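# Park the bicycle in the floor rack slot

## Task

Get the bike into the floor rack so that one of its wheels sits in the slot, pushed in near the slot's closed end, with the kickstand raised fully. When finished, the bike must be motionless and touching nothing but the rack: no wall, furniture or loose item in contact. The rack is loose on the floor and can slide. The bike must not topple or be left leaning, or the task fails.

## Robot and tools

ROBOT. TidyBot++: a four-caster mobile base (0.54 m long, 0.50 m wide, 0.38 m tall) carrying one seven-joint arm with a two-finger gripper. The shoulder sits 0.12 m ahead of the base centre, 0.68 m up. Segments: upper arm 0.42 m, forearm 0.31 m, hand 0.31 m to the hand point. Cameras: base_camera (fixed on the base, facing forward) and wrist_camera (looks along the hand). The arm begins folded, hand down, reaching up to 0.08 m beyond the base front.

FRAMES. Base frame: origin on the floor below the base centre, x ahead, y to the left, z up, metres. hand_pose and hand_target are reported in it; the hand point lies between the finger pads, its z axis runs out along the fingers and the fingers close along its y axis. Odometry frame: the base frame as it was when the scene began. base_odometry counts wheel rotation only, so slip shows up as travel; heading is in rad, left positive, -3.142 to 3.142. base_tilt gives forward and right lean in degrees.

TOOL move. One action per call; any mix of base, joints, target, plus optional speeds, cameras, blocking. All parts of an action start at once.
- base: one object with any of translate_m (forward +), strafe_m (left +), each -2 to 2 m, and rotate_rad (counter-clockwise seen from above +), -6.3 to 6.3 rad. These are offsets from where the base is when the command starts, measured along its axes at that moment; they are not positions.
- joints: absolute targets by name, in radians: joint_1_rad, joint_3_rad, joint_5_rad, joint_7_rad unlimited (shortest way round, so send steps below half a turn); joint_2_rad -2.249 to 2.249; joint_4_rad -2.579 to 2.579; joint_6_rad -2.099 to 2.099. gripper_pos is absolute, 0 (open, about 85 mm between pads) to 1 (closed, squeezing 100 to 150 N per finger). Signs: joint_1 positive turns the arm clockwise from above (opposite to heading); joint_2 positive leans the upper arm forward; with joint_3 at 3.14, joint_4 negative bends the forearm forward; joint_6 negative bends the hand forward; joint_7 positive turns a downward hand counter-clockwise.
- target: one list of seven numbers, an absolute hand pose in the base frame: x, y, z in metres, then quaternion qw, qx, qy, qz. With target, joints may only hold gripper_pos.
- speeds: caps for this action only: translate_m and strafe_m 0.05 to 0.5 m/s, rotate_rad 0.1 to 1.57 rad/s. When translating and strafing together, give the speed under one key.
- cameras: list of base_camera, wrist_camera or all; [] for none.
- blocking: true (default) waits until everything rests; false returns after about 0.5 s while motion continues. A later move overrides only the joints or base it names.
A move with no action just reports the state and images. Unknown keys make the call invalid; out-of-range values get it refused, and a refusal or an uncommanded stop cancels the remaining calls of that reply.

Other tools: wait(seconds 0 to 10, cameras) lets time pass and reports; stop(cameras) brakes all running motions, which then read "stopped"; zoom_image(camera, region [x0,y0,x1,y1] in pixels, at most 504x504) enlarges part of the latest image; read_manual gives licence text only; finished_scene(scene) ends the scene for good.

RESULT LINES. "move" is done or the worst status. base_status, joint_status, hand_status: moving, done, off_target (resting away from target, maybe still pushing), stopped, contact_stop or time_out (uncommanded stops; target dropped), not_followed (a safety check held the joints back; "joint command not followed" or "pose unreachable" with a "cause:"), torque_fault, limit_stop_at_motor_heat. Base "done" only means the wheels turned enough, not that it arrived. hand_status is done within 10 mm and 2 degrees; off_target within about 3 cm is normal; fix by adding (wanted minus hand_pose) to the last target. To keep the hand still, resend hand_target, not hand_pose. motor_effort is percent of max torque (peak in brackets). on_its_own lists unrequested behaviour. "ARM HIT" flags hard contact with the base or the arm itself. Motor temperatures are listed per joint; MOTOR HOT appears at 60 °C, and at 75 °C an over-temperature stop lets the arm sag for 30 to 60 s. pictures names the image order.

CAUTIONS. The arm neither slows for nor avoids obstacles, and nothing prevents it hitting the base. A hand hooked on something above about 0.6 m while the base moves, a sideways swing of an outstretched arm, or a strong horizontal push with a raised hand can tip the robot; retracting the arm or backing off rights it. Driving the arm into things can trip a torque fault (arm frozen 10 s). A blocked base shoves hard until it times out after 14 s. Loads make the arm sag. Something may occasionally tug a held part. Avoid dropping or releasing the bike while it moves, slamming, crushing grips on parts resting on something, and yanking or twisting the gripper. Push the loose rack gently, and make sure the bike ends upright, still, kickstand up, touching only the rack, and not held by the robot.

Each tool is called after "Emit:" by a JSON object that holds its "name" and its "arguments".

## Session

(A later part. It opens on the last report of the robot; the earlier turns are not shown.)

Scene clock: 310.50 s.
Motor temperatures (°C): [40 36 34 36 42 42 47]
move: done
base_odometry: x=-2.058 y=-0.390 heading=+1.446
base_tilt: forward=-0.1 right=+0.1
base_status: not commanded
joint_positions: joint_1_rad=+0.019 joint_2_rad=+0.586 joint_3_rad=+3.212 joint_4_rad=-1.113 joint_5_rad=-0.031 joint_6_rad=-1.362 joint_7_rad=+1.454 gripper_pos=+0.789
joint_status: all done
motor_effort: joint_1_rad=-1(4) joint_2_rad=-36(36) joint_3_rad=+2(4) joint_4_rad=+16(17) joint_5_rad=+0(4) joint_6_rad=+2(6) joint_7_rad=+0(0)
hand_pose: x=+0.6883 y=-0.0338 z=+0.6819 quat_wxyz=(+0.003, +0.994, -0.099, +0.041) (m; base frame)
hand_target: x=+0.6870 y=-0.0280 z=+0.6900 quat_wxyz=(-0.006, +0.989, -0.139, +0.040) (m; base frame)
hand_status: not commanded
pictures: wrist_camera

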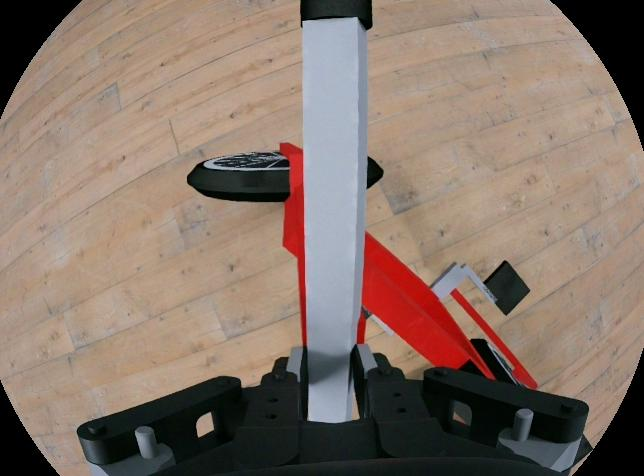

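Emit:
{"name": "move", "arguments": {"joints": {"gripper_pos": 1.0}, "cameras": ["wrist_camera"]}}

Scene clock: 313.30 s.
Motor temperatures (°C): [40 36 34 36 42 42 47]
move: off_target
base_odometry: x=-2.058 y=-0.390 heading=+1.446
base_tilt: forward=+0.0 right=+0.0
base_status: not commanded
joint_positions: joint_1_rad=+0.019 joint_2_rad=+0.585 joint_3_rad=+3.212 joint_4_rad=-1.113 joint_5_rad=-0.031 joint_6_rad=-1.362 joint_7_rad=+1.454 gripper_pos=+0.819
joint_status: gripper_pos off_target (ended at +0.819, target +1.000)
motor_effort: joint_1_rad=-1(2) joint_2_rad=-35(35) joint_3_rad=+1(2) joint_4_rad=+16(17) joint_5_rad=+0(1) joint_6_rad=+2(4) joint_7_rad=+0(1)
hand_pose: x=+0.6884 y=-0.0338 z=+0.6822 quat_wxyz=(+0.003, +0.994, -0.099, +0.041) (m; base frame)
hand_target: x=+0.6870 y=-0.0280 z=+0.6900 quat_wxyz=(-0.006, +0.989, -0.139, +0.040) (m; base frame)
hand_status: not commanded
pictures: wrist_camera

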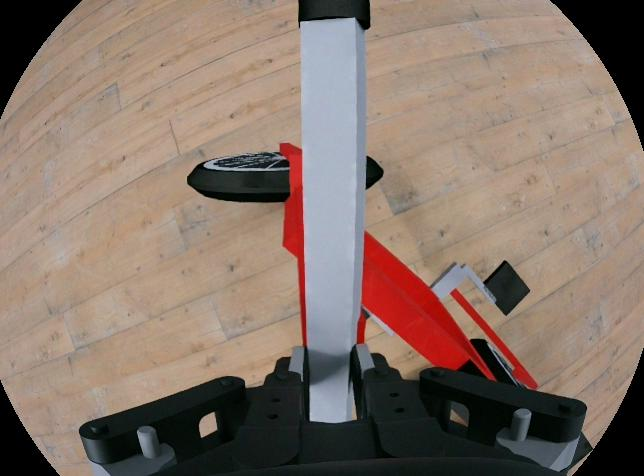

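Emit:
{"name": "move", "arguments": {"joints": {"gripper_pos": 0.0}, "cameras": []}}

Emit:
{"name": "move", "arguments": {"target": [0.60, -0.02, 0.87, -0.0056, 0.9894, -0.1394, 0.0396], "cameras": ["wrist_camera"]}}

Scene clock: 346.37 s.
Motor temperatures (°C): [40 37 34 36 42 42 47]
move: done
base_odometry: x=-2.058 y=-0.390 heading=+1.446
base_tilt: forward=-0.1 right=+0.1
base_status: not commanded
joint_positions: joint_1_rad=+0.019 joint_2_rad=+0.585 joint_3_rad=+3.212 joint_4_rad=-1.113 joint_5_rad=-0.031 joint_6_rad=-1.362 joint_7_rad=+1.454 gripper_pos=+0.000
joint_status: all done
motor_effort: joint_1_rad=-1(2) joint_2_rad=-36(37) joint_3_rad=+1(2) joint_4_rad=+15(18) joint_5_rad=+0(1) joint_6_rad=+0(4) joint_7_rad=+0(0)
hand_pose: x=+0.6885 y=-0.0337 z=+0.6822 quat_wxyz=(+0.003, +0.994, -0.099, +0.041) (m; base frame)
hand_target: x=+0.6870 y=-0.0280 z=+0.6900 quat_wxyz=(-0.006, +0.989, -0.139, +0.040) (m; base frame)
hand_status: not commanded
pictures: none
No camera images: "cameras" was empty.

Scene clock: 348.03 s.
Motor temperatures (°C): [40 37 34 36 42 42 47]
move: off_target
base_odometry: x=-2.058 y=-0.390 heading=+1.446
base_tilt: forward=+0.0 right=+0.0
base_status: not commanded
joint_positions: joint_1_rad=+0.015 joint_2_rad=+0.395 joint_3_rad=+3.212 joint_4_rad=-0.836 joint_5_rad=-0.031 joint_6_rad=-1.773 joint_7_rad=+1.439 gripper_pos=+0.000
joint_status: not commanded
motor_effort: joint_1_rad=-1(1) joint_2_rad=-29(39) joint_3_rad=+2(2) joint_4_rad=+15(17) joint_5_rad=+0(1) joint_6_rad=+2(3) joint_7_rad=+0(0)
hand_pose: x=+0.6204 y=-0.0244 z=+0.8663 quat_wxyz=(-0.003, +0.993, -0.101, +0.069) (m; base frame)
hand_target: x=+0.6000 y=-0.0200 z=+0.8700 quat_wxyz=(-0.006, +0.989, -0.139, +0.040) (m; base frame)
hand_status: off_target (0.021 m and 5.6 deg from the pose sent, 0.208 m and 4.8 deg at the start)
pictures: wrist_camera

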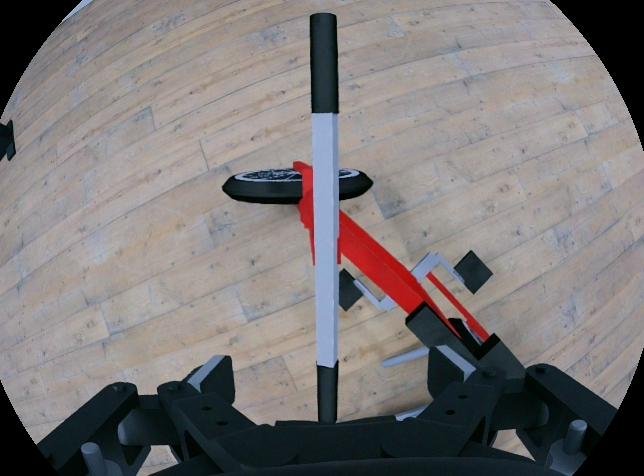

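Emit:
{"name": "move", "arguments": {"base": {"strafe_m": 0.457}, "cameras": []}}

Emit:
{"name": "move", "arguments": {"base": {"translate_m": 0.411, "rotate_rad": -0.896}, "speeds": {"translate_m": 0.3}}}

Scene clock: 360.73 s.
Motor temperatures (°C): [40 37 34 36 42 42 47]
move: done
base_odometry: x=-2.512 y=-0.333 heading=+1.446
base_tilt: forward=-0.1 right=+0.0
base_status: done
joint_positions: joint_1_rad=+0.000 joint_2_rad=+0.395 joint_3_rad=+3.217 joint_4_rad=-0.836 joint_5_rad=-0.031 joint_6_rad=-1.775 joint_7_rad=+1.438 gripper_pos=+0.000
joint_status: not commanded
motor_effort: joint_1_rad=-1(3) joint_2_rad=-29(30) joint_3_rad=+1(3) joint_4_rad=+15(16) joint_5_rad=+0(1) joint_6_rad=+1(2) joint_7_rad=+0(0)
hand_pose: x=+0.6200 y=-0.0184 z=+0.8662 quat_wxyz=(-0.003, +0.993, -0.095, +0.068) (m; base frame)
hand_target: x=+0.6000 y=-0.0200 z=+0.8700 quat_wxyz=(-0.006, +0.989, -0.139, +0.040) (m; base frame)
hand_status: not commanded
pictures: none
No camera images: "cameras" was empty.

Scene clock: 363.13 s.
Motor temperatures (°C): [40 37 34 36 42 42 47]
move: done
base_odometry: x=-2.461 y=+0.075 heading=+0.549
base_tilt: forward=+0.0 right=+0.0
base_status: done
joint_positions: joint_1_rad=-0.001 joint_2_rad=+0.398 joint_3_rad=+3.226 joint_4_rad=-0.836 joint_5_rad=-0.031 joint_6_rad=-1.779 joint_7_rad=+1.438 gripper_pos=+0.000
joint_status: not commanded
motor_effort: joint_1_rad=+0(5) joint_2_rad=-30(33) joint_3_rad=+2(4) joint_4_rad=+15(17) joint_5_rad=+0(2) joint_6_rad=+2(3) joint_7_rad=+0(0)
hand_pose: x=+0.6193 y=-0.0214 z=+0.8649 quat_wxyz=(-0.001, +0.993, -0.099, +0.065) (m; base frame)
hand_target: x=+0.6000 y=-0.0200 z=+0.8700 quat_wxyz=(-0.006, +0.989, -0.139, +0.040) (m; base frame)
hand_status: not commanded
pictures: base_camera, wrist_camera

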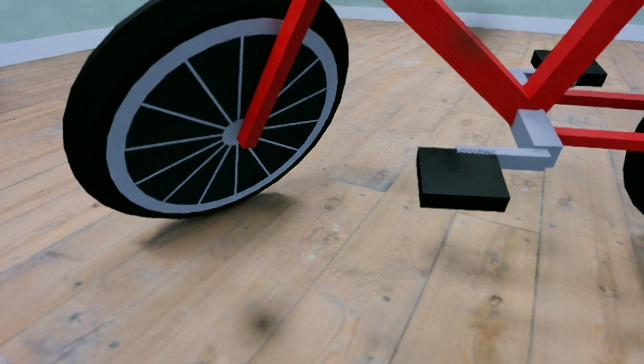

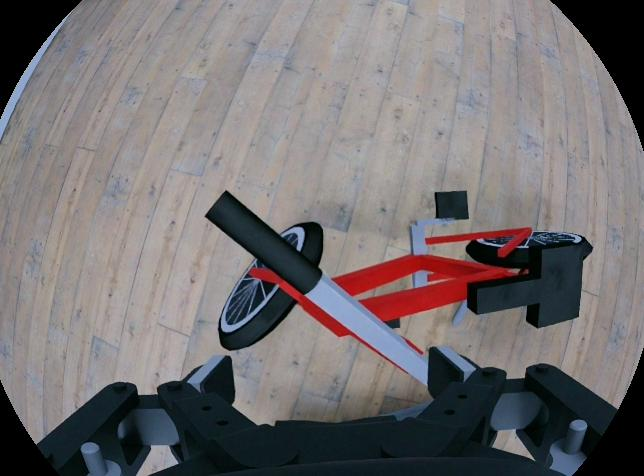

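Emit:
{"name": "move", "arguments": {"target": [0.54, -0.105, 0.8, 0, 0.946, 0.324, 0], "cameras": ["wrist_camera"]}}

Scene clock: 379.50 s.
Motor temperatures (°C): [40 37 34 36 42 42 47]
move: off_target
base_odometry: x=-2.461 y=+0.075 heading=+0.549
base_tilt: forward=+0.0 right=+0.0
base_status: not commanded
joint_positions: joint_1_rad=+0.244 joint_2_rad=+0.319 joint_3_rad=+3.151 joint_4_rad=-1.167 joint_5_rad=-0.031 joint_6_rad=-1.730 joint_7_rad=+2.395 gripper_pos=+0.000
joint_status: not commanded
motor_effort: joint_1_rad=-1(2) joint_2_rad=-26(29) joint_3_rad=+1(2) joint_4_rad=+14(15) joint_5_rad=+0(1) joint_6_rad=+0(2) joint_7_rad=+0(0)
hand_pose: x=+0.5304 y=-0.0947 z=+0.7976 quat_wxyz=(-0.031, +0.958, +0.283, -0.025) (m; base frame)
hand_target: x=+0.5400 y=-0.1050 z=+0.8000 quat_wxyz=(+0.000, +0.946, +0.324, +0.000) (m; base frame)
hand_status: off_target (0.014 m and 6.7 deg from the pose sent, 0.132 m and 49.7 deg at the start)
pictures: wrist_camera

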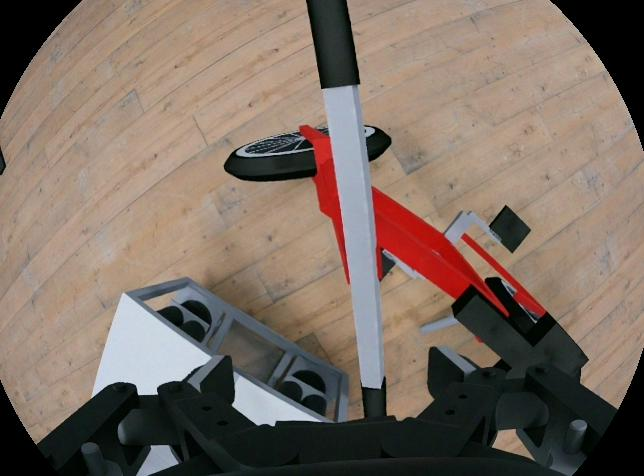

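Emit:
{"name": "move", "arguments": {"target": [0.557, -0.138, 0.745, 0.0333, 0.921, 0.389, 0.0212], "cameras": ["wrist_camera"]}}

Scene clock: 392.30 s.
Motor temperatures (°C): [40 37 34 36 42 42 47]
move: off_target
base_odometry: x=-2.461 y=+0.075 heading=+0.549
base_tilt: forward=-0.1 right=-0.1
base_status: not commanded
joint_positions: joint_1_rad=+0.296 joint_2_rad=+0.315 joint_3_rad=+3.140 joint_4_rad=-1.339 joint_5_rad=-0.031 joint_6_rad=-1.482 joint_7_rad=+2.574 gripper_pos=+0.000
joint_status: not commanded
motor_effort: joint_1_rad=-1(1) joint_2_rad=-26(28) joint_3_rad=+1(2) joint_4_rad=+15(16) joint_5_rad=+0(1) joint_6_rad=+1(2) joint_7_rad=+0(0)
hand_pose: x=+0.5483 y=-0.1187 z=+0.7447 quat_wxyz=(-0.011, +0.938, +0.346, +0.012) (m; base frame)
hand_target: x=+0.5570 y=-0.1380 z=+0.7450 quat_wxyz=(+0.033, +0.920, +0.389, +0.021) (m; base frame)
hand_status: off_target (0.021 m and 7.4 deg from the pose sent, 0.073 m and 15.7 deg at the start)
pictures: wrist_camera

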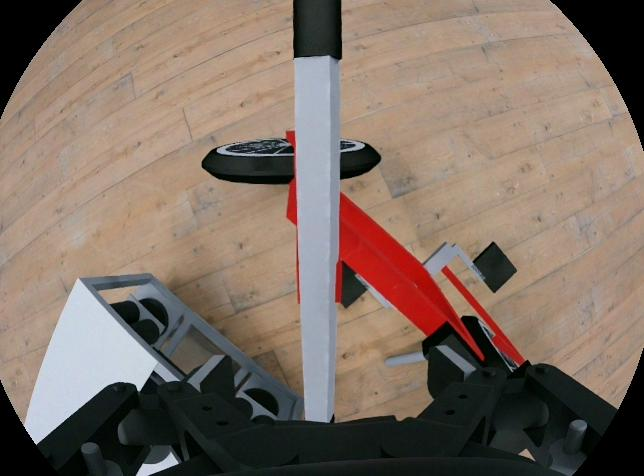

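Emit:
{"name": "move", "arguments": {"target": [0.555, -0.13, 0.675, 0.0333, 0.921, 0.389, 0.0212], "cameras": ["wrist_camera"]}}

Scene clock: 397.67 s.
Motor temperatures (°C): [40 37 34 36 42 42 47]
move: off_target
base_odometry: x=-2.461 y=+0.075 heading=+0.549
base_tilt: forward=+0.0 right=-0.1
base_status: not commanded
joint_positions: joint_1_rad=+0.296 joint_2_rad=+0.316 joint_3_rad=+3.121 joint_4_rad=-1.533 joint_5_rad=-0.031 joint_6_rad=-1.265 joint_7_rad=+2.575 gripper_pos=+0.000
joint_status: not commanded
motor_effort: joint_1_rad=-1(1) joint_2_rad=-26(27) joint_3_rad=+2(2) joint_4_rad=+15(16) joint_5_rad=+0(1) joint_6_rad=+1(2) joint_7_rad=+0(0)
hand_pose: x=+0.5465 y=-0.1102 z=+0.6845 quat_wxyz=(-0.006, +0.936, +0.352, +0.022) (m; base frame)
hand_target: x=+0.5550 y=-0.1300 z=+0.6749 quat_wxyz=(+0.033, +0.920, +0.389, +0.021) (m; base frame)
hand_status: off_target (0.024 m and 6.4 deg from the pose sent, 0.071 m and 7.4 deg at the start)
pictures: wrist_camera

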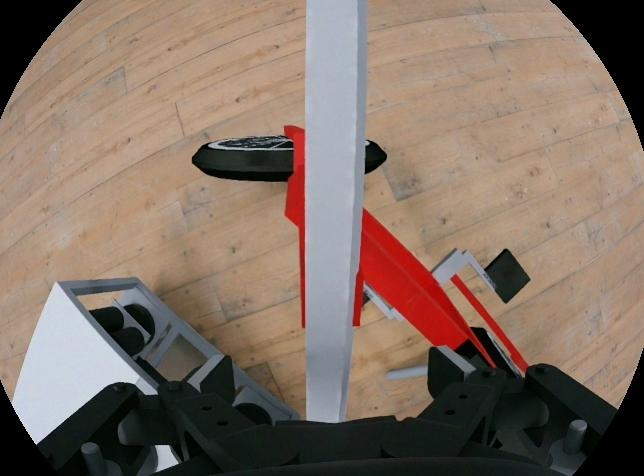

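Emit:
{"name": "move", "arguments": {"joints": {"gripper_pos": 1.0}, "cameras": ["wrist_camera"]}}

Scene clock: 401.87 s.
Motor temperatures (°C): [40 37 34 36 42 42 47]
move: done
base_odometry: x=-2.461 y=+0.075 heading=+0.549
base_tilt: forward=-0.1 right=+0.0
base_status: not commanded
joint_positions: joint_1_rad=+0.297 joint_2_rad=+0.316 joint_3_rad=+3.120 joint_4_rad=-1.534 joint_5_rad=-0.027 joint_6_rad=-1.259 joint_7_rad=+2.575 gripper_pos=+0.999
joint_status: all done
motor_effort: joint_1_rad=-1(2) joint_2_rad=-25(27) joint_3_rad=+1(2) joint_4_rad=+14(15) joint_5_rad=-1(1) joint_6_rad=+0(2) joint_7_rad=+0(0)
hand_pose: x=+0.5476 y=-0.1118 z=+0.6844 quat_wxyz=(-0.003, +0.936, +0.352, +0.023) (m; base frame)
hand_target: x=+0.5550 y=-0.1300 z=+0.6749 quat_wxyz=(+0.033, +0.920, +0.389, +0.021) (m; base frame)
hand_status: not commanded
pictures: wrist_camera

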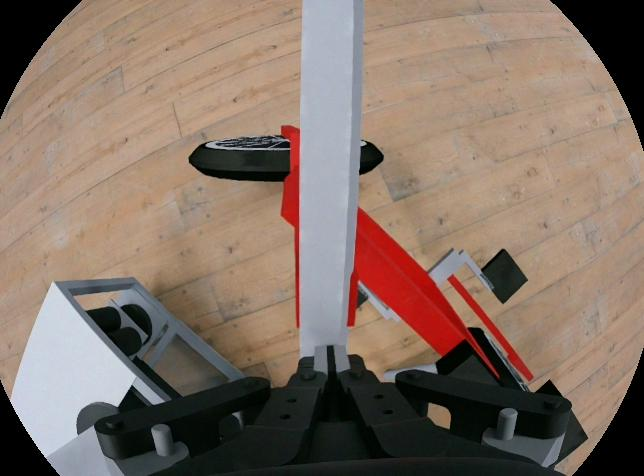

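Emit:
{"name": "move", "arguments": {"joints": {"gripper_pos": 0.0}, "cameras": []}}

Emit:
{"name": "move", "arguments": {"target": [0.558, -0.132, 0.64, 0.0333, 0.921, 0.389, 0.0212], "cameras": ["wrist_camera"]}}

Scene clock: 406.50 s.
Motor temperatures (°C): [40 37 34 36 42 42 47]
move: done
base_odometry: x=-2.461 y=+0.075 heading=+0.549
base_tilt: forward=+0.0 right=+0.0
base_status: not commanded
joint_positions: joint_1_rad=+0.297 joint_2_rad=+0.316 joint_3_rad=+3.120 joint_4_rad=-1.534 joint_5_rad=-0.027 joint_6_rad=-1.258 joint_7_rad=+2.575 gripper_pos=+0.000
joint_status: all done
motor_effort: joint_1_rad=-1(1) joint_2_rad=-26(27) joint_3_rad=+1(2) joint_4_rad=+14(15) joint_5_rad=+0(1) joint_6_rad=+0(2) joint_7_rad=+0(0)
hand_pose: x=+0.5478 y=-0.1119 z=+0.6844 quat_wxyz=(-0.003, +0.936, +0.352, +0.023) (m; base frame)
hand_target: x=+0.5550 y=-0.1300 z=+0.6749 quat_wxyz=(+0.033, +0.920, +0.389, +0.021) (m; base frame)
hand_status: not commanded
pictures: none
No camera images: "cameras" was empty.

Scene clock: 407.57 s.
Motor temperatures (°C): [40 37 34 36 42 42 47]
move: off_target
base_odometry: x=-2.461 y=+0.075 heading=+0.549
base_tilt: forward=-0.1 right=+0.1
base_status: not commanded
joint_positions: joint_1_rad=+0.319 joint_2_rad=+0.353 joint_3_rad=+3.086 joint_4_rad=-1.599 joint_5_rad=-0.014 joint_6_rad=-1.161 joint_7_rad=+2.575 gripper_pos=+0.000
joint_status: not commanded
motor_effort: joint_1_rad=-1(1) joint_2_rad=-27(29) joint_3_rad=+1(2) joint_4_rad=+14(15) joint_5_rad=+0(1) joint_6_rad=+0(1) joint_7_rad=+0(0)
hand_pose: x=+0.5505 y=-0.1116 z=+0.6492 quat_wxyz=(-0.004, +0.934, +0.358, +0.021) (m; base frame)
hand_target: x=+0.5580 y=-0.1320 z=+0.6400 quat_wxyz=(+0.033, +0.920, +0.389, +0.021) (m; base frame)
hand_status: off_target (0.024 m and 5.8 deg from the pose sent, 0.050 m and 6.2 deg at the start)
pictures: wrist_camera

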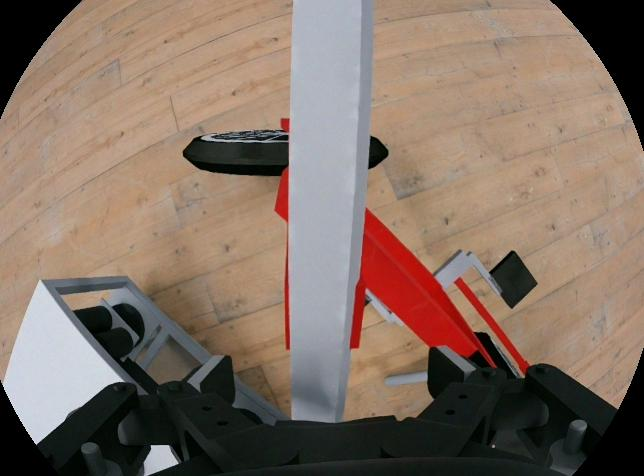

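Emit:
{"name": "move", "arguments": {"joints": {"gripper_pos": 1.0}, "cameras": ["wrist_camera"]}}

Scene clock: 412.60 s.
Motor temperatures (°C): [40 37 34 36 42 42 47]
move: off_target
base_odometry: x=-2.461 y=+0.075 heading=+0.549
base_tilt: forward=+0.0 right=+0.0
base_status: not commanded
joint_positions: joint_1_rad=+0.320 joint_2_rad=+0.351 joint_3_rad=+3.082 joint_4_rad=-1.603 joint_5_rad=-0.010 joint_6_rad=-1.154 joint_7_rad=+2.575 gripper_pos=+0.777
joint_status: gripper_pos off_target (ended at +0.777, target +1.000)
motor_effort: joint_1_rad=+0(4) joint_2_rad=-24(28) joint_3_rad=+2(4) joint_4_rad=+15(17) joint_5_rad=+0(3) joint_6_rad=+0(6) joint_7_rad=+2(2)
hand_pose: x=+0.5508 y=-0.1119 z=+0.6490 quat_wxyz=(-0.002, +0.933, +0.359, +0.022) (m; base frame)
hand_target: x=+0.5580 y=-0.1320 z=+0.6400 quat_wxyz=(+0.033, +0.920, +0.389, +0.021) (m; base frame)
hand_status: not commanded
pictures: wrist_camera

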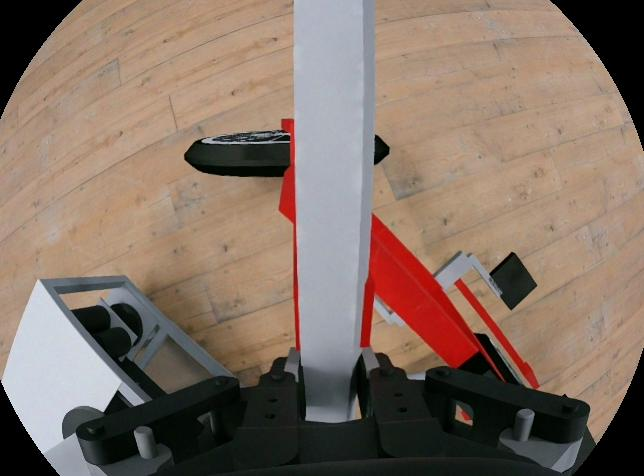

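Emit:
{"name": "move", "arguments": {"target": [0.588, -0.102, 0.66, 0.0305, 0.9624, 0.2715, 0.0252]}}

Scene clock: 421.03 s.
Motor temperatures (°C): [40 37 34 36 42 42 47]
move: off_target
base_odometry: x=-2.461 y=+0.075 heading=+0.549
base_tilt: forward=-0.1 right=+0.0
base_status: not commanded
joint_positions: joint_1_rad=+0.263 joint_2_rad=+0.377 joint_3_rad=+3.124 joint_4_rad=-1.555 joint_5_rad=+0.032 joint_6_rad=-1.178 joint_7_rad=+2.367 gripper_pos=+0.788
joint_status: not commanded
motor_effort: joint_1_rad=-7(8) joint_2_rad=-27(29) joint_3_rad=-3(5) joint_4_rad=+18(20) joint_5_rad=-6(7) joint_6_rad=+6(7) joint_7_rad=+0(2)
hand_pose: x=+0.5619 y=-0.1191 z=+0.6508 quat_wxyz=(+0.018, +0.961, +0.277, +0.008) (m; base frame)
hand_target: x=+0.5880 y=-0.1020 z=+0.6600 quat_wxyz=(+0.030, +0.962, +0.271, +0.025) (m; base frame)
hand_status: off_target (0.033 m and 2.5 deg from the pose sent, 0.040 m and 11.2 deg at the start)
pictures: base_camera, wrist_camera

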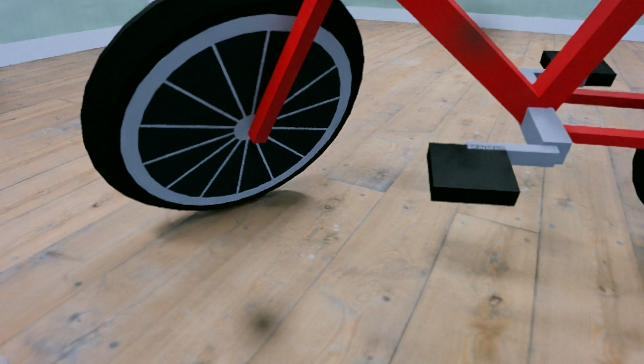

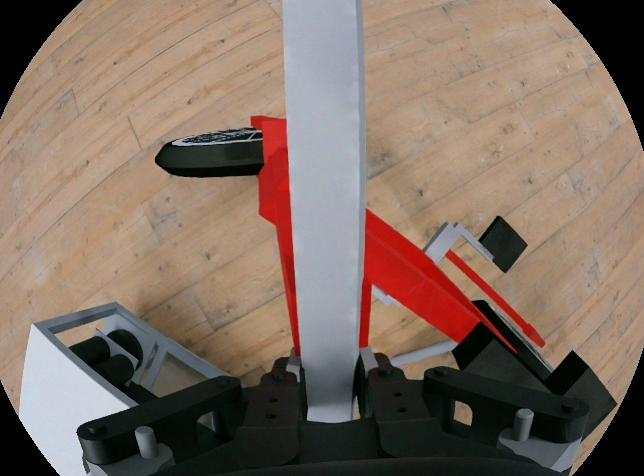

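Emit:
{"name": "move", "arguments": {"target": [0.635, -0.075, 0.68, 0.0271, 0.9888, 0.1494, 0.0288]}}

Scene clock: 426.00 s.
Motor temperatures (°C): [40 37 34 36 42 42 47]
move: off_target
base_odometry: x=-2.461 y=+0.075 heading=+0.549
base_tilt: forward=+0.0 right=+0.0
base_status: not commanded
joint_positions: joint_1_rad=+0.131 joint_2_rad=+0.469 joint_3_rad=+3.150 joint_4_rad=-1.348 joint_5_rad=+0.037 joint_6_rad=-1.250 joint_7_rad=+2.078 gripper_pos=+0.809
joint_status: not commanded
motor_effort: joint_1_rad=-3(8) joint_2_rad=-32(34) joint_3_rad=-2(6) joint_4_rad=+18(21) joint_5_rad=-6(9) joint_6_rad=+5(7) joint_7_rad=-2(2)
hand_pose: x=+0.6309 y=-0.0812 z=+0.6704 quat_wxyz=(+0.030, +0.981, +0.188, +0.029) (m; base frame)
hand_target: x=+0.6350 y=-0.0750 z=+0.6800 quat_wxyz=(+0.027, +0.988, +0.149, +0.029) (m; base frame)
hand_status: off_target (0.012 m and 4.6 deg from the pose sent, 0.090 m and 15.2 deg at the start)
pictures: base_camera, wrist_camera

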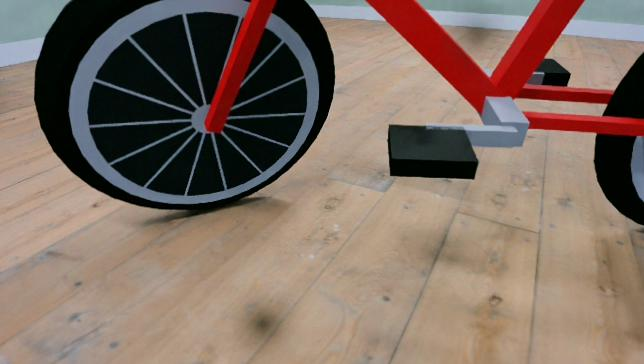

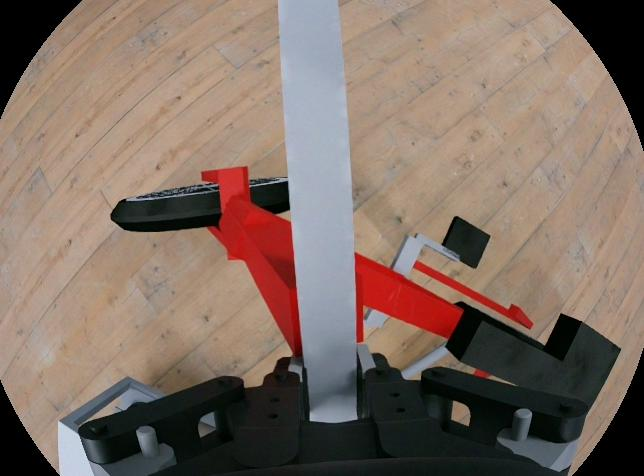

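Emit:
{"name": "move", "arguments": {"target": [0.685, -0.04, 0.695, 0.025, 0.999, 0.0, 0.03]}}

Scene clock: 434.87 s.
Motor temperatures (°C): [40 37 34 36 42 42 47]
move: off_target
base_odometry: x=-2.461 y=+0.075 heading=+0.549
base_tilt: forward=+0.0 right=+0.0
base_status: not commanded
joint_positions: joint_1_rad=+0.011 joint_2_rad=+0.590 joint_3_rad=+3.181 joint_4_rad=-1.109 joint_5_rad=+0.037 joint_6_rad=-1.392 joint_7_rad=+1.730 gripper_pos=+0.809
joint_status: not commanded
motor_effort: joint_1_rad=+0(5) joint_2_rad=-38(39) joint_3_rad=+3(6) joint_4_rad=+20(21) joint_5_rad=+2(6) joint_6_rad=+7(9) joint_7_rad=-2(3)
hand_pose: x=+0.6799 y=-0.0344 z=+0.6806 quat_wxyz=(+0.031, +0.997, +0.061, +0.022) (m; base frame)
hand_target: x=+0.6850 y=-0.0400 z=+0.6950 quat_wxyz=(+0.025, +0.999, +0.000, +0.030) (m; base frame)
hand_status: off_target (0.016 m and 7.1 deg from the pose sent, 0.072 m and 21.7 deg at the start)
pictures: base_camera, wrist_camera

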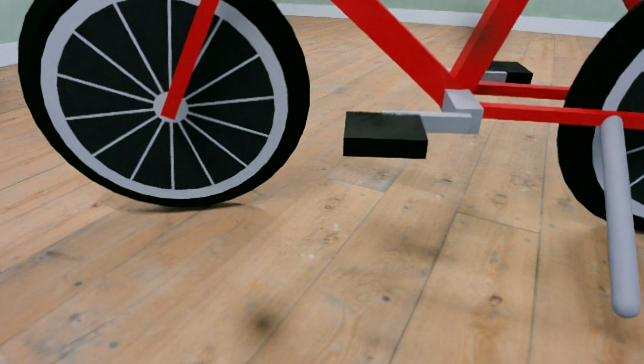

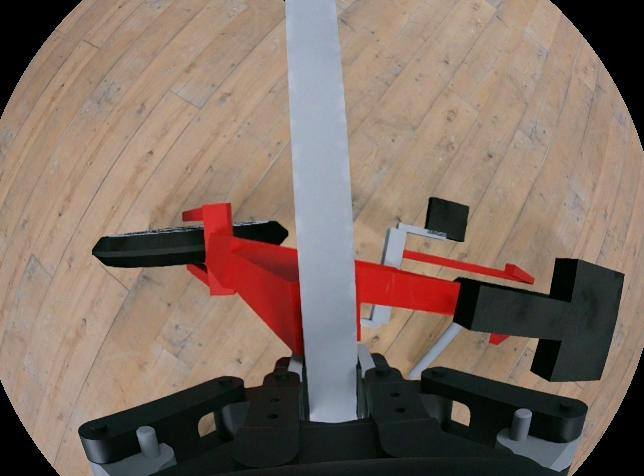

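Emit:
{"name": "zoom_image", "arguments": {"camera": "base_camera", "region": [500, 80, 644, 340]}}

Scaled by 1.938.

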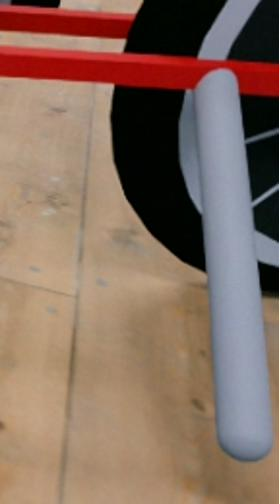

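Emit:
{"name": "move", "arguments": {"target": [0.74, -0.04, 0.705, 0.025, 0.999, 0.0, 0.03]}}

Emit:
{"name": "zoom_image", "arguments": {"camera": "base_camera", "region": [400, 80, 644, 340]}}

Scene clock: 447.77 s.
Motor temperatures (°C): [40 37 34 36 42 42 47]
move: off_target
base_odometry: x=-2.461 y=+0.075 heading=+0.549
base_tilt: forward=+0.0 right=+0.0
base_status: not commanded
joint_positions: joint_1_rad=+0.011 joint_2_rad=+0.772 joint_3_rad=+3.181 joint_4_rad=-0.764 joint_5_rad=+0.037 joint_6_rad=-1.543 joint_7_rad=+1.726 gripper_pos=+0.809
joint_status: not commanded
motor_effort: joint_1_rad=+0(1) joint_2_rad=-45(46) joint_3_rad=+4(5) joint_4_rad=+19(21) joint_5_rad=+5(5) joint_6_rad=+4(8) joint_7_rad=-2(3)
hand_pose: x=+0.7455 y=-0.0346 z=+0.6840 quat_wxyz=(+0.035, +0.997, +0.058, +0.028) (m; base frame)
hand_target: x=+0.7400 y=-0.0400 z=+0.7050 quat_wxyz=(+0.025, +0.999, +0.000, +0.030) (m; base frame)
hand_status: off_target (0.022 m and 6.8 deg from the pose sent, 0.065 m and 7.1 deg at the start)
pictures: base_camera, wrist_camera

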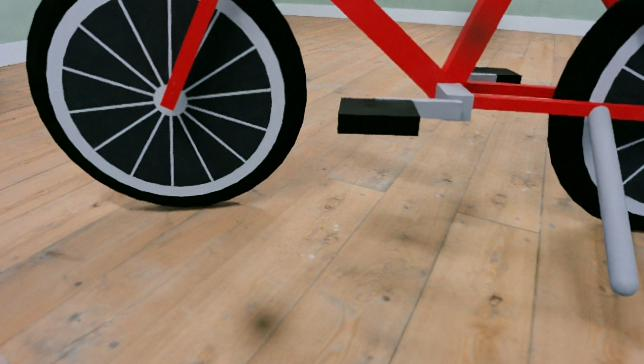

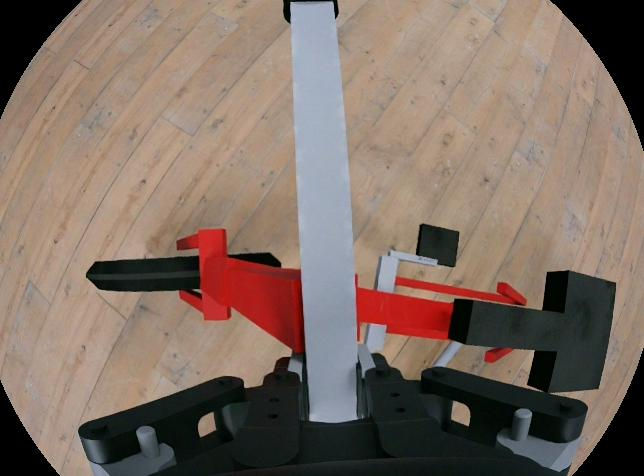

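Scaled by 1.938.

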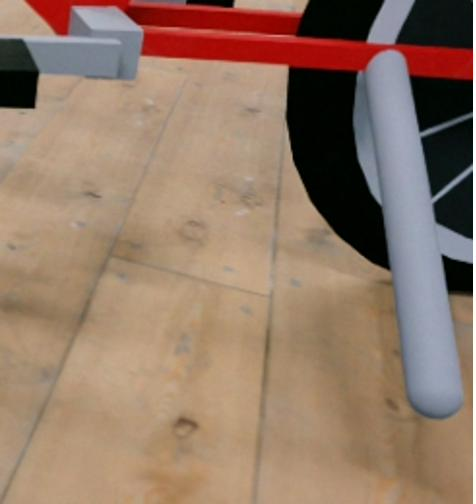

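Emit:
{"name": "move", "arguments": {"target": [0.74, -0.01, 0.705, 0.0109, 0.9476, -0.3193, 0.038]}}

Scene clock: 532.53 s.
Motor temperatures (°C): [40 38 34 37 41 42 47]
move: off_target
base_odometry: x=-2.461 y=+0.075 heading=+0.549
base_tilt: forward=+0.0 right=+0.0
base_status: not commanded
joint_positions: joint_1_rad=-0.060 joint_2_rad=+0.767 joint_3_rad=+3.276 joint_4_rad=-0.757 joint_5_rad=-0.004 joint_6_rad=-1.562 joint_7_rad=+1.060 gripper_pos=+0.809
joint_status: not commanded
motor_effort: joint_1_rad=+1(2) joint_2_rad=-40(45) joint_3_rad=+4(5) joint_4_rad=+16(19) joint_5_rad=+2(5) joint_6_rad=+5(6) joint_7_rad=-2(3)
hand_pose: x=+0.7430 y=-0.0201 z=+0.6897 quat_wxyz=(+0.037, +0.962, -0.269, +0.039) (m; base frame)
hand_target: x=+0.7400 y=-0.0100 z=+0.7050 quat_wxyz=(+0.011, +0.947, -0.319, +0.038) (m; base frame)
hand_status: off_target (0.019 m and 6.7 deg from the pose sent, 0.033 m and 44.0 deg at the start)
pictures: base_camera, wrist_camera

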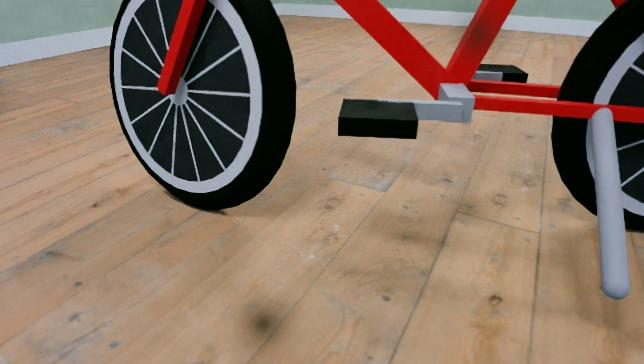

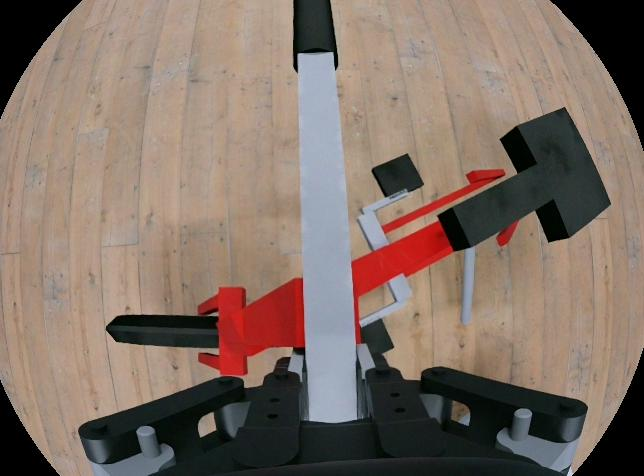

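Emit:
{"name": "move", "arguments": {"base": {"translate_m": 0.096, "strafe_m": 0.3315, "rotate_rad": -0.15}, "speeds": {"translate_m": 0.15, "rotate_rad": 0.1}, "target": [0.74, -0.01, 0.705, 0.0141, 0.969, -0.2474, 0.0371]}}

Scene clock: 545.00 s.
Motor temperatures (°C): [40 39 34 37 41 42 47]
move: off_target
base_odometry: x=-2.552 y=+0.408 heading=+0.398
base_tilt: forward=-0.1 right=+0.1
base_status: done
joint_positions: joint_1_rad=-0.043 joint_2_rad=+0.769 joint_3_rad=+3.272 joint_4_rad=-0.757 joint_5_rad=-0.015 joint_6_rad=-1.573 joint_7_rad=+1.116 gripper_pos=+0.809
joint_status: not commanded
motor_effort: joint_1_rad=-3(7) joint_2_rad=-40(47) joint_3_rad=+2(6) joint_4_rad=+15(18) joint_5_rad=+2(6) joint_6_rad=-2(7) joint_7_rad=+2(3)
hand_pose: x=+0.7397 y=-0.0251 z=+0.6884 quat_wxyz=(+0.032, +0.968, -0.249, +0.031) (m; base frame)
hand_target: x=+0.7400 y=-0.0100 z=+0.7050 quat_wxyz=(+0.014, +0.968, -0.247, +0.037) (m; base frame)
hand_status: off_target (0.022 m and 2.2 deg from the pose sent, 0.019 m and 3.7 deg at the start)
pictures: base_camera, wrist_camera

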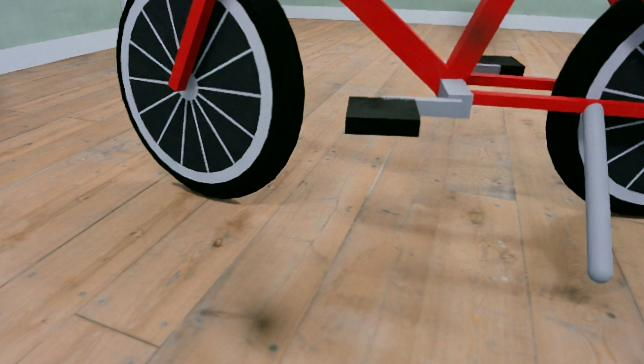

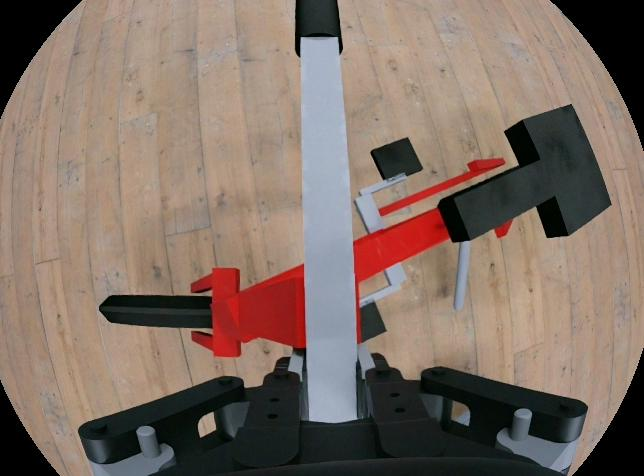

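Emit:
{"name": "move", "arguments": {"base": {"translate_m": 0.082, "strafe_m": 0.244}, "speeds": {"translate_m": 0.2}}}

Scene clock: 555.53 s.
Motor temperatures (°C): [40 39 34 37 41 42 47]
move: done
base_odometry: x=-2.571 y=+0.664 heading=+0.399
base_tilt: forward=-0.1 right=+0.0
base_status: done
joint_positions: joint_1_rad=-0.049 joint_2_rad=+0.774 joint_3_rad=+3.268 joint_4_rad=-0.757 joint_5_rad=-0.022 joint_6_rad=-1.573 joint_7_rad=+1.116 gripper_pos=+0.809
joint_status: not commanded
motor_effort: joint_1_rad=-1(11) joint_2_rad=-41(48) joint_3_rad=+3(7) joint_4_rad=+16(18) joint_5_rad=+4(7) joint_6_rad=+0(6) joint_7_rad=+1(3)
hand_pose: x=+0.7400 y=-0.0169 z=+0.6848 quat_wxyz=(+0.028, +0.969, -0.244, +0.027) (m; base frame)
hand_target: x=+0.7400 y=-0.0100 z=+0.7050 quat_wxyz=(+0.014, +0.968, -0.247, +0.037) (m; base frame)
hand_status: not commanded
pictures: base_camera, wrist_camera

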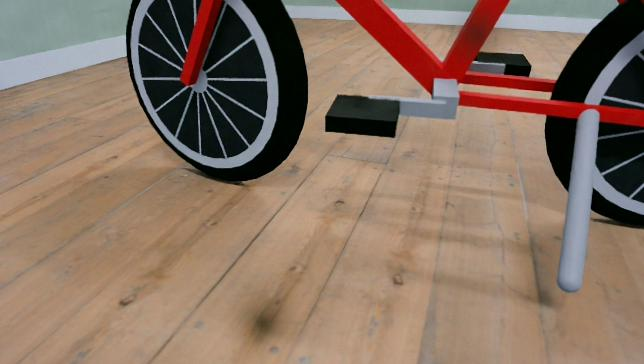

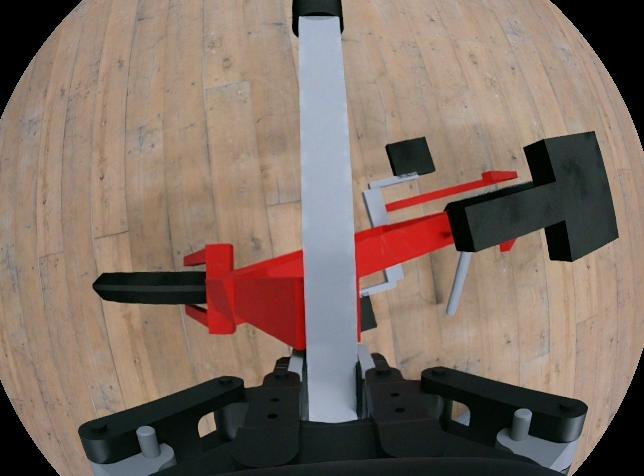

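Emit:
{"name": "move", "arguments": {"base": {"translate_m": 0.04, "strafe_m": 0.137}, "speeds": {"translate_m": 0.15}, "target": [0.74, -0.01, 0.705, 0.0165, 0.9848, -0.1736, 0.0359], "cameras": ["wrist_camera"]}}

Emit:
{"name": "move", "arguments": {"base": {"translate_m": 0.008, "strafe_m": 0.135}, "speeds": {"translate_m": 0.15}, "target": [0.74, -0.01, 0.705, 0.0217, 0.9997, -0.025, 0.0331]}}

Scene clock: 575.80 s.
Motor temperatures (°C): [40 39 34 37 41 42 47]
move: off_target
base_odometry: x=-2.587 y=+0.806 heading=+0.399
base_tilt: forward=-0.1 right=+0.0
base_status: done
joint_positions: joint_1_rad=-0.045 joint_2_rad=+0.779 joint_3_rad=+3.243 joint_4_rad=-0.757 joint_5_rad=-0.022 joint_6_rad=-1.573 joint_7_rad=+1.213 gripper_pos=+0.810
joint_status: not commanded
motor_effort: joint_1_rad=+0(10) joint_2_rad=-42(49) joint_3_rad=+3(7) joint_4_rad=+17(18) joint_5_rad=+3(7) joint_6_rad=+1(4) joint_7_rad=+1(3)
hand_pose: x=+0.7399 y=-0.0086 z=+0.6814 quat_wxyz=(+0.021, +0.981, -0.190, +0.022) (m; base frame)
hand_target: x=+0.7400 y=-0.0100 z=+0.7050 quat_wxyz=(+0.016, +0.984, -0.173, +0.036) (m; base frame)
hand_status: off_target (0.024 m and 2.6 deg from the pose sent, 0.021 m and 8.4 deg at the start)
pictures: wrist_camera

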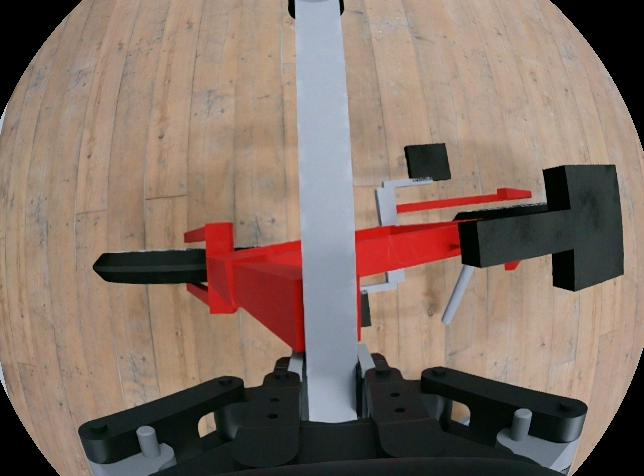

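Scene clock: 578.10 s.
Motor temperatures (°C): [40 39 34 37 41 42 47]
move: off_target
base_odometry: x=-2.632 y=+0.934 heading=+0.399
base_tilt: forward=+0.0 right=+0.0
base_status: done
joint_positions: joint_1_rad=-0.026 joint_2_rad=+0.787 joint_3_rad=+3.205 joint_4_rad=-0.757 joint_5_rad=-0.016 joint_6_rad=-1.573 joint_7_rad=+1.470 gripper_pos=+0.810
joint_status: not commanded
motor_effort: joint_1_rad=+1(10) joint_2_rad=-44(51) joint_3_rad=+2(6) joint_4_rad=+20(20) joint_5_rad=+0(4) joint_6_rad=+5(6) joint_7_rad=+0(3)
hand_pose: x=+0.7396 y=-0.0054 z=+0.6761 quat_wxyz=(+0.014, +0.998, -0.059, +0.014) (m; base frame)
hand_target: x=+0.7400 y=-0.0100 z=+0.7050 quat_wxyz=(+0.022, +0.999, -0.025, +0.033) (m; base frame)
hand_status: off_target (0.029 m and 4.6 deg from the pose sent, 0.024 m and 19.1 deg at the start)
pictures: base_camera, wrist_camera

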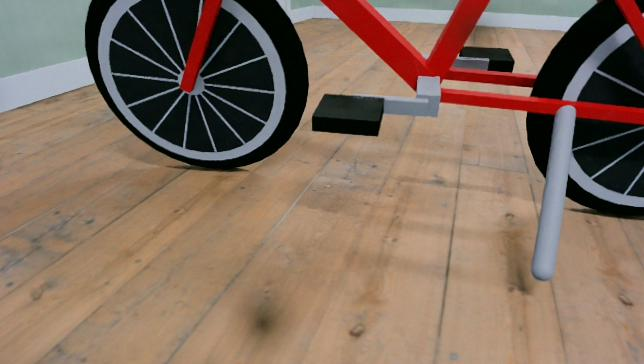

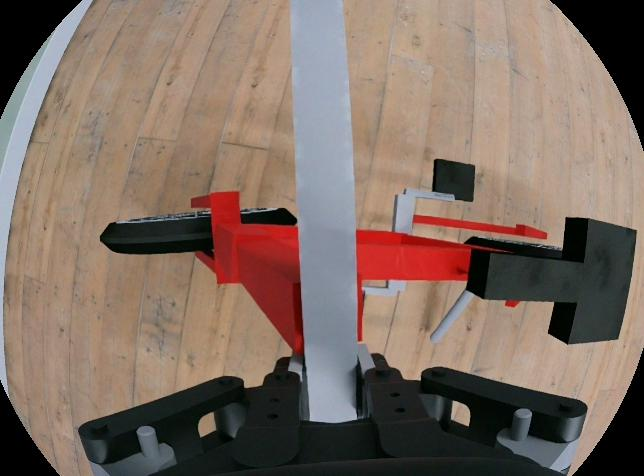

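Emit:
{"name": "move", "arguments": {"base": {"translate_m": 0.044, "strafe_m": 0.082, "rotate_rad": 0.051}, "speeds": {"translate_m": 0.1, "rotate_rad": 0.1}, "target": [0.74, -0.01, 0.715, 0.0236, 0.9994, 0.035, 0.0317], "cameras": ["wrist_camera"]}}

Emit:
{"name": "move", "arguments": {"base": {"translate_m": -0.025, "strafe_m": 0.032, "rotate_rad": 0.1}, "speeds": {"translate_m": 0.05, "rotate_rad": 0.1}, "target": [0.74, -0.01, 0.715, 0.0277, 0.9856, 0.1692, 0.0282]}}

Scene clock: 618.73 s.
Motor temperatures (°C): [40 40 34 37 41 42 47]
move: off_target
base_odometry: x=-2.624 y=+1.027 heading=+0.450
base_tilt: forward=-0.1 right=+0.0
base_status: done
joint_positions: joint_1_rad=-0.021 joint_2_rad=+0.792 joint_3_rad=+3.192 joint_4_rad=-0.735 joint_5_rad=-0.007 joint_6_rad=-1.589 joint_7_rad=+1.582 gripper_pos=+0.810
joint_status: not commanded
motor_effort: joint_1_rad=+0(10) joint_2_rad=-43(50) joint_3_rad=+0(6) joint_4_rad=+18(22) joint_5_rad=-3(5) joint_6_rad=+4(7) joint_7_rad=+0(2)
hand_pose: x=+0.7409 y=-0.0057 z=+0.6796 quat_wxyz=(+0.015, +1.000, -0.001, +0.013) (m; base frame)
hand_target: x=+0.7400 y=-0.0100 z=+0.7150 quat_wxyz=(+0.024, +0.999, +0.035, +0.032) (m; base frame)
hand_status: off_target (0.036 m and 4.8 deg from the pose sent, 0.039 m and 11.1 deg at the start)
pictures: wrist_camera

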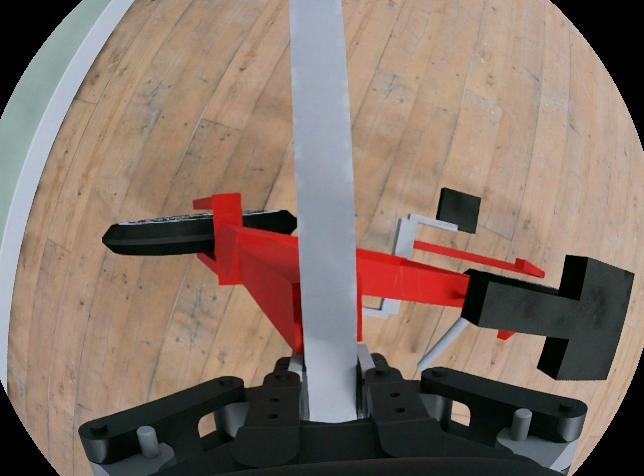

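Scene clock: 620.87 s.
Motor temperatures (°C): [40 40 34 37 41 42 47]
move: off_target
base_odometry: x=-2.660 y=+1.045 heading=+0.550
base_tilt: forward=-0.1 right=+0.1
base_status: done
joint_positions: joint_1_rad=-0.008 joint_2_rad=+0.800 joint_3_rad=+3.165 joint_4_rad=-0.732 joint_5_rad=+0.016 joint_6_rad=-1.589 joint_7_rad=+1.833 gripper_pos=+0.810
joint_status: not commanded
motor_effort: joint_1_rad=-1(7) joint_2_rad=-49(53) joint_3_rad=-1(4) joint_4_rad=+18(21) joint_5_rad=-4(6) joint_6_rad=-2(5) joint_7_rad=+2(2)
hand_pose: x=+0.7415 y=-0.0086 z=+0.6758 quat_wxyz=(+0.017, +0.992, +0.127, +0.008) (m; base frame)
hand_target: x=+0.7400 y=-0.0100 z=+0.7150 quat_wxyz=(+0.028, +0.985, +0.169, +0.028) (m; base frame)
hand_status: off_target (0.039 m and 5.5 deg from the pose sent, 0.036 m and 19.8 deg at the start)
pictures: base_camera, wrist_camera

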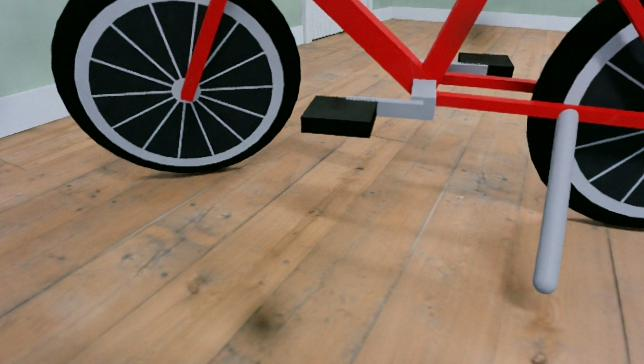

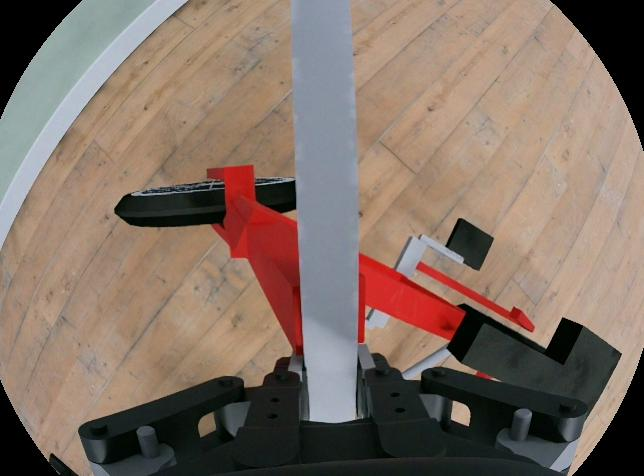

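Emit:
{"name": "move", "arguments": {"base": {"translate_m": 0.02, "strafe_m": -0.015, "rotate_rad": 0.15}, "speeds": {"translate_m": 0.05, "rotate_rad": 0.1}, "target": [0.75, -0.01, 0.725, 0.0306, 0.961, 0.2764, 0.025]}}

Scene clock: 628.63 s.
Motor temperatures (°C): [40 40 34 37 41 42 47]
move: off_target
base_odometry: x=-2.635 y=+1.043 heading=+0.700
base_tilt: forward=-0.1 right=+0.0
base_status: done
joint_positions: joint_1_rad=-0.009 joint_2_rad=+0.854 joint_3_rad=+3.149 joint_4_rad=-0.619 joint_5_rad=+0.024 joint_6_rad=-1.626 joint_7_rad=+2.054 gripper_pos=+0.810
joint_status: not commanded
motor_effort: joint_1_rad=-1(6) joint_2_rad=-53(55) joint_3_rad=-2(4) joint_4_rad=+20(21) joint_5_rad=-4(7) joint_6_rad=+0(2) joint_7_rad=+0(2)
hand_pose: x=+0.7623 y=-0.0037 z=+0.6778 quat_wxyz=(+0.020, +0.970, +0.240, +0.017) (m; base frame)
hand_target: x=+0.7500 y=-0.0100 z=+0.7250 quat_wxyz=(+0.031, +0.960, +0.276, +0.025) (m; base frame)
hand_status: off_target (0.049 m and 4.6 deg from the pose sent, 0.050 m and 17.7 deg at the start)
pictures: base_camera, wrist_camera

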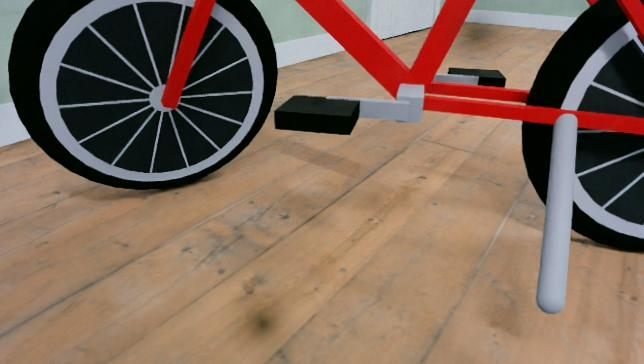

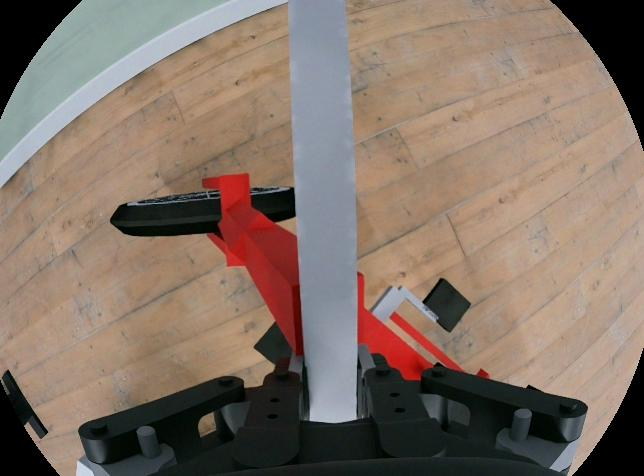

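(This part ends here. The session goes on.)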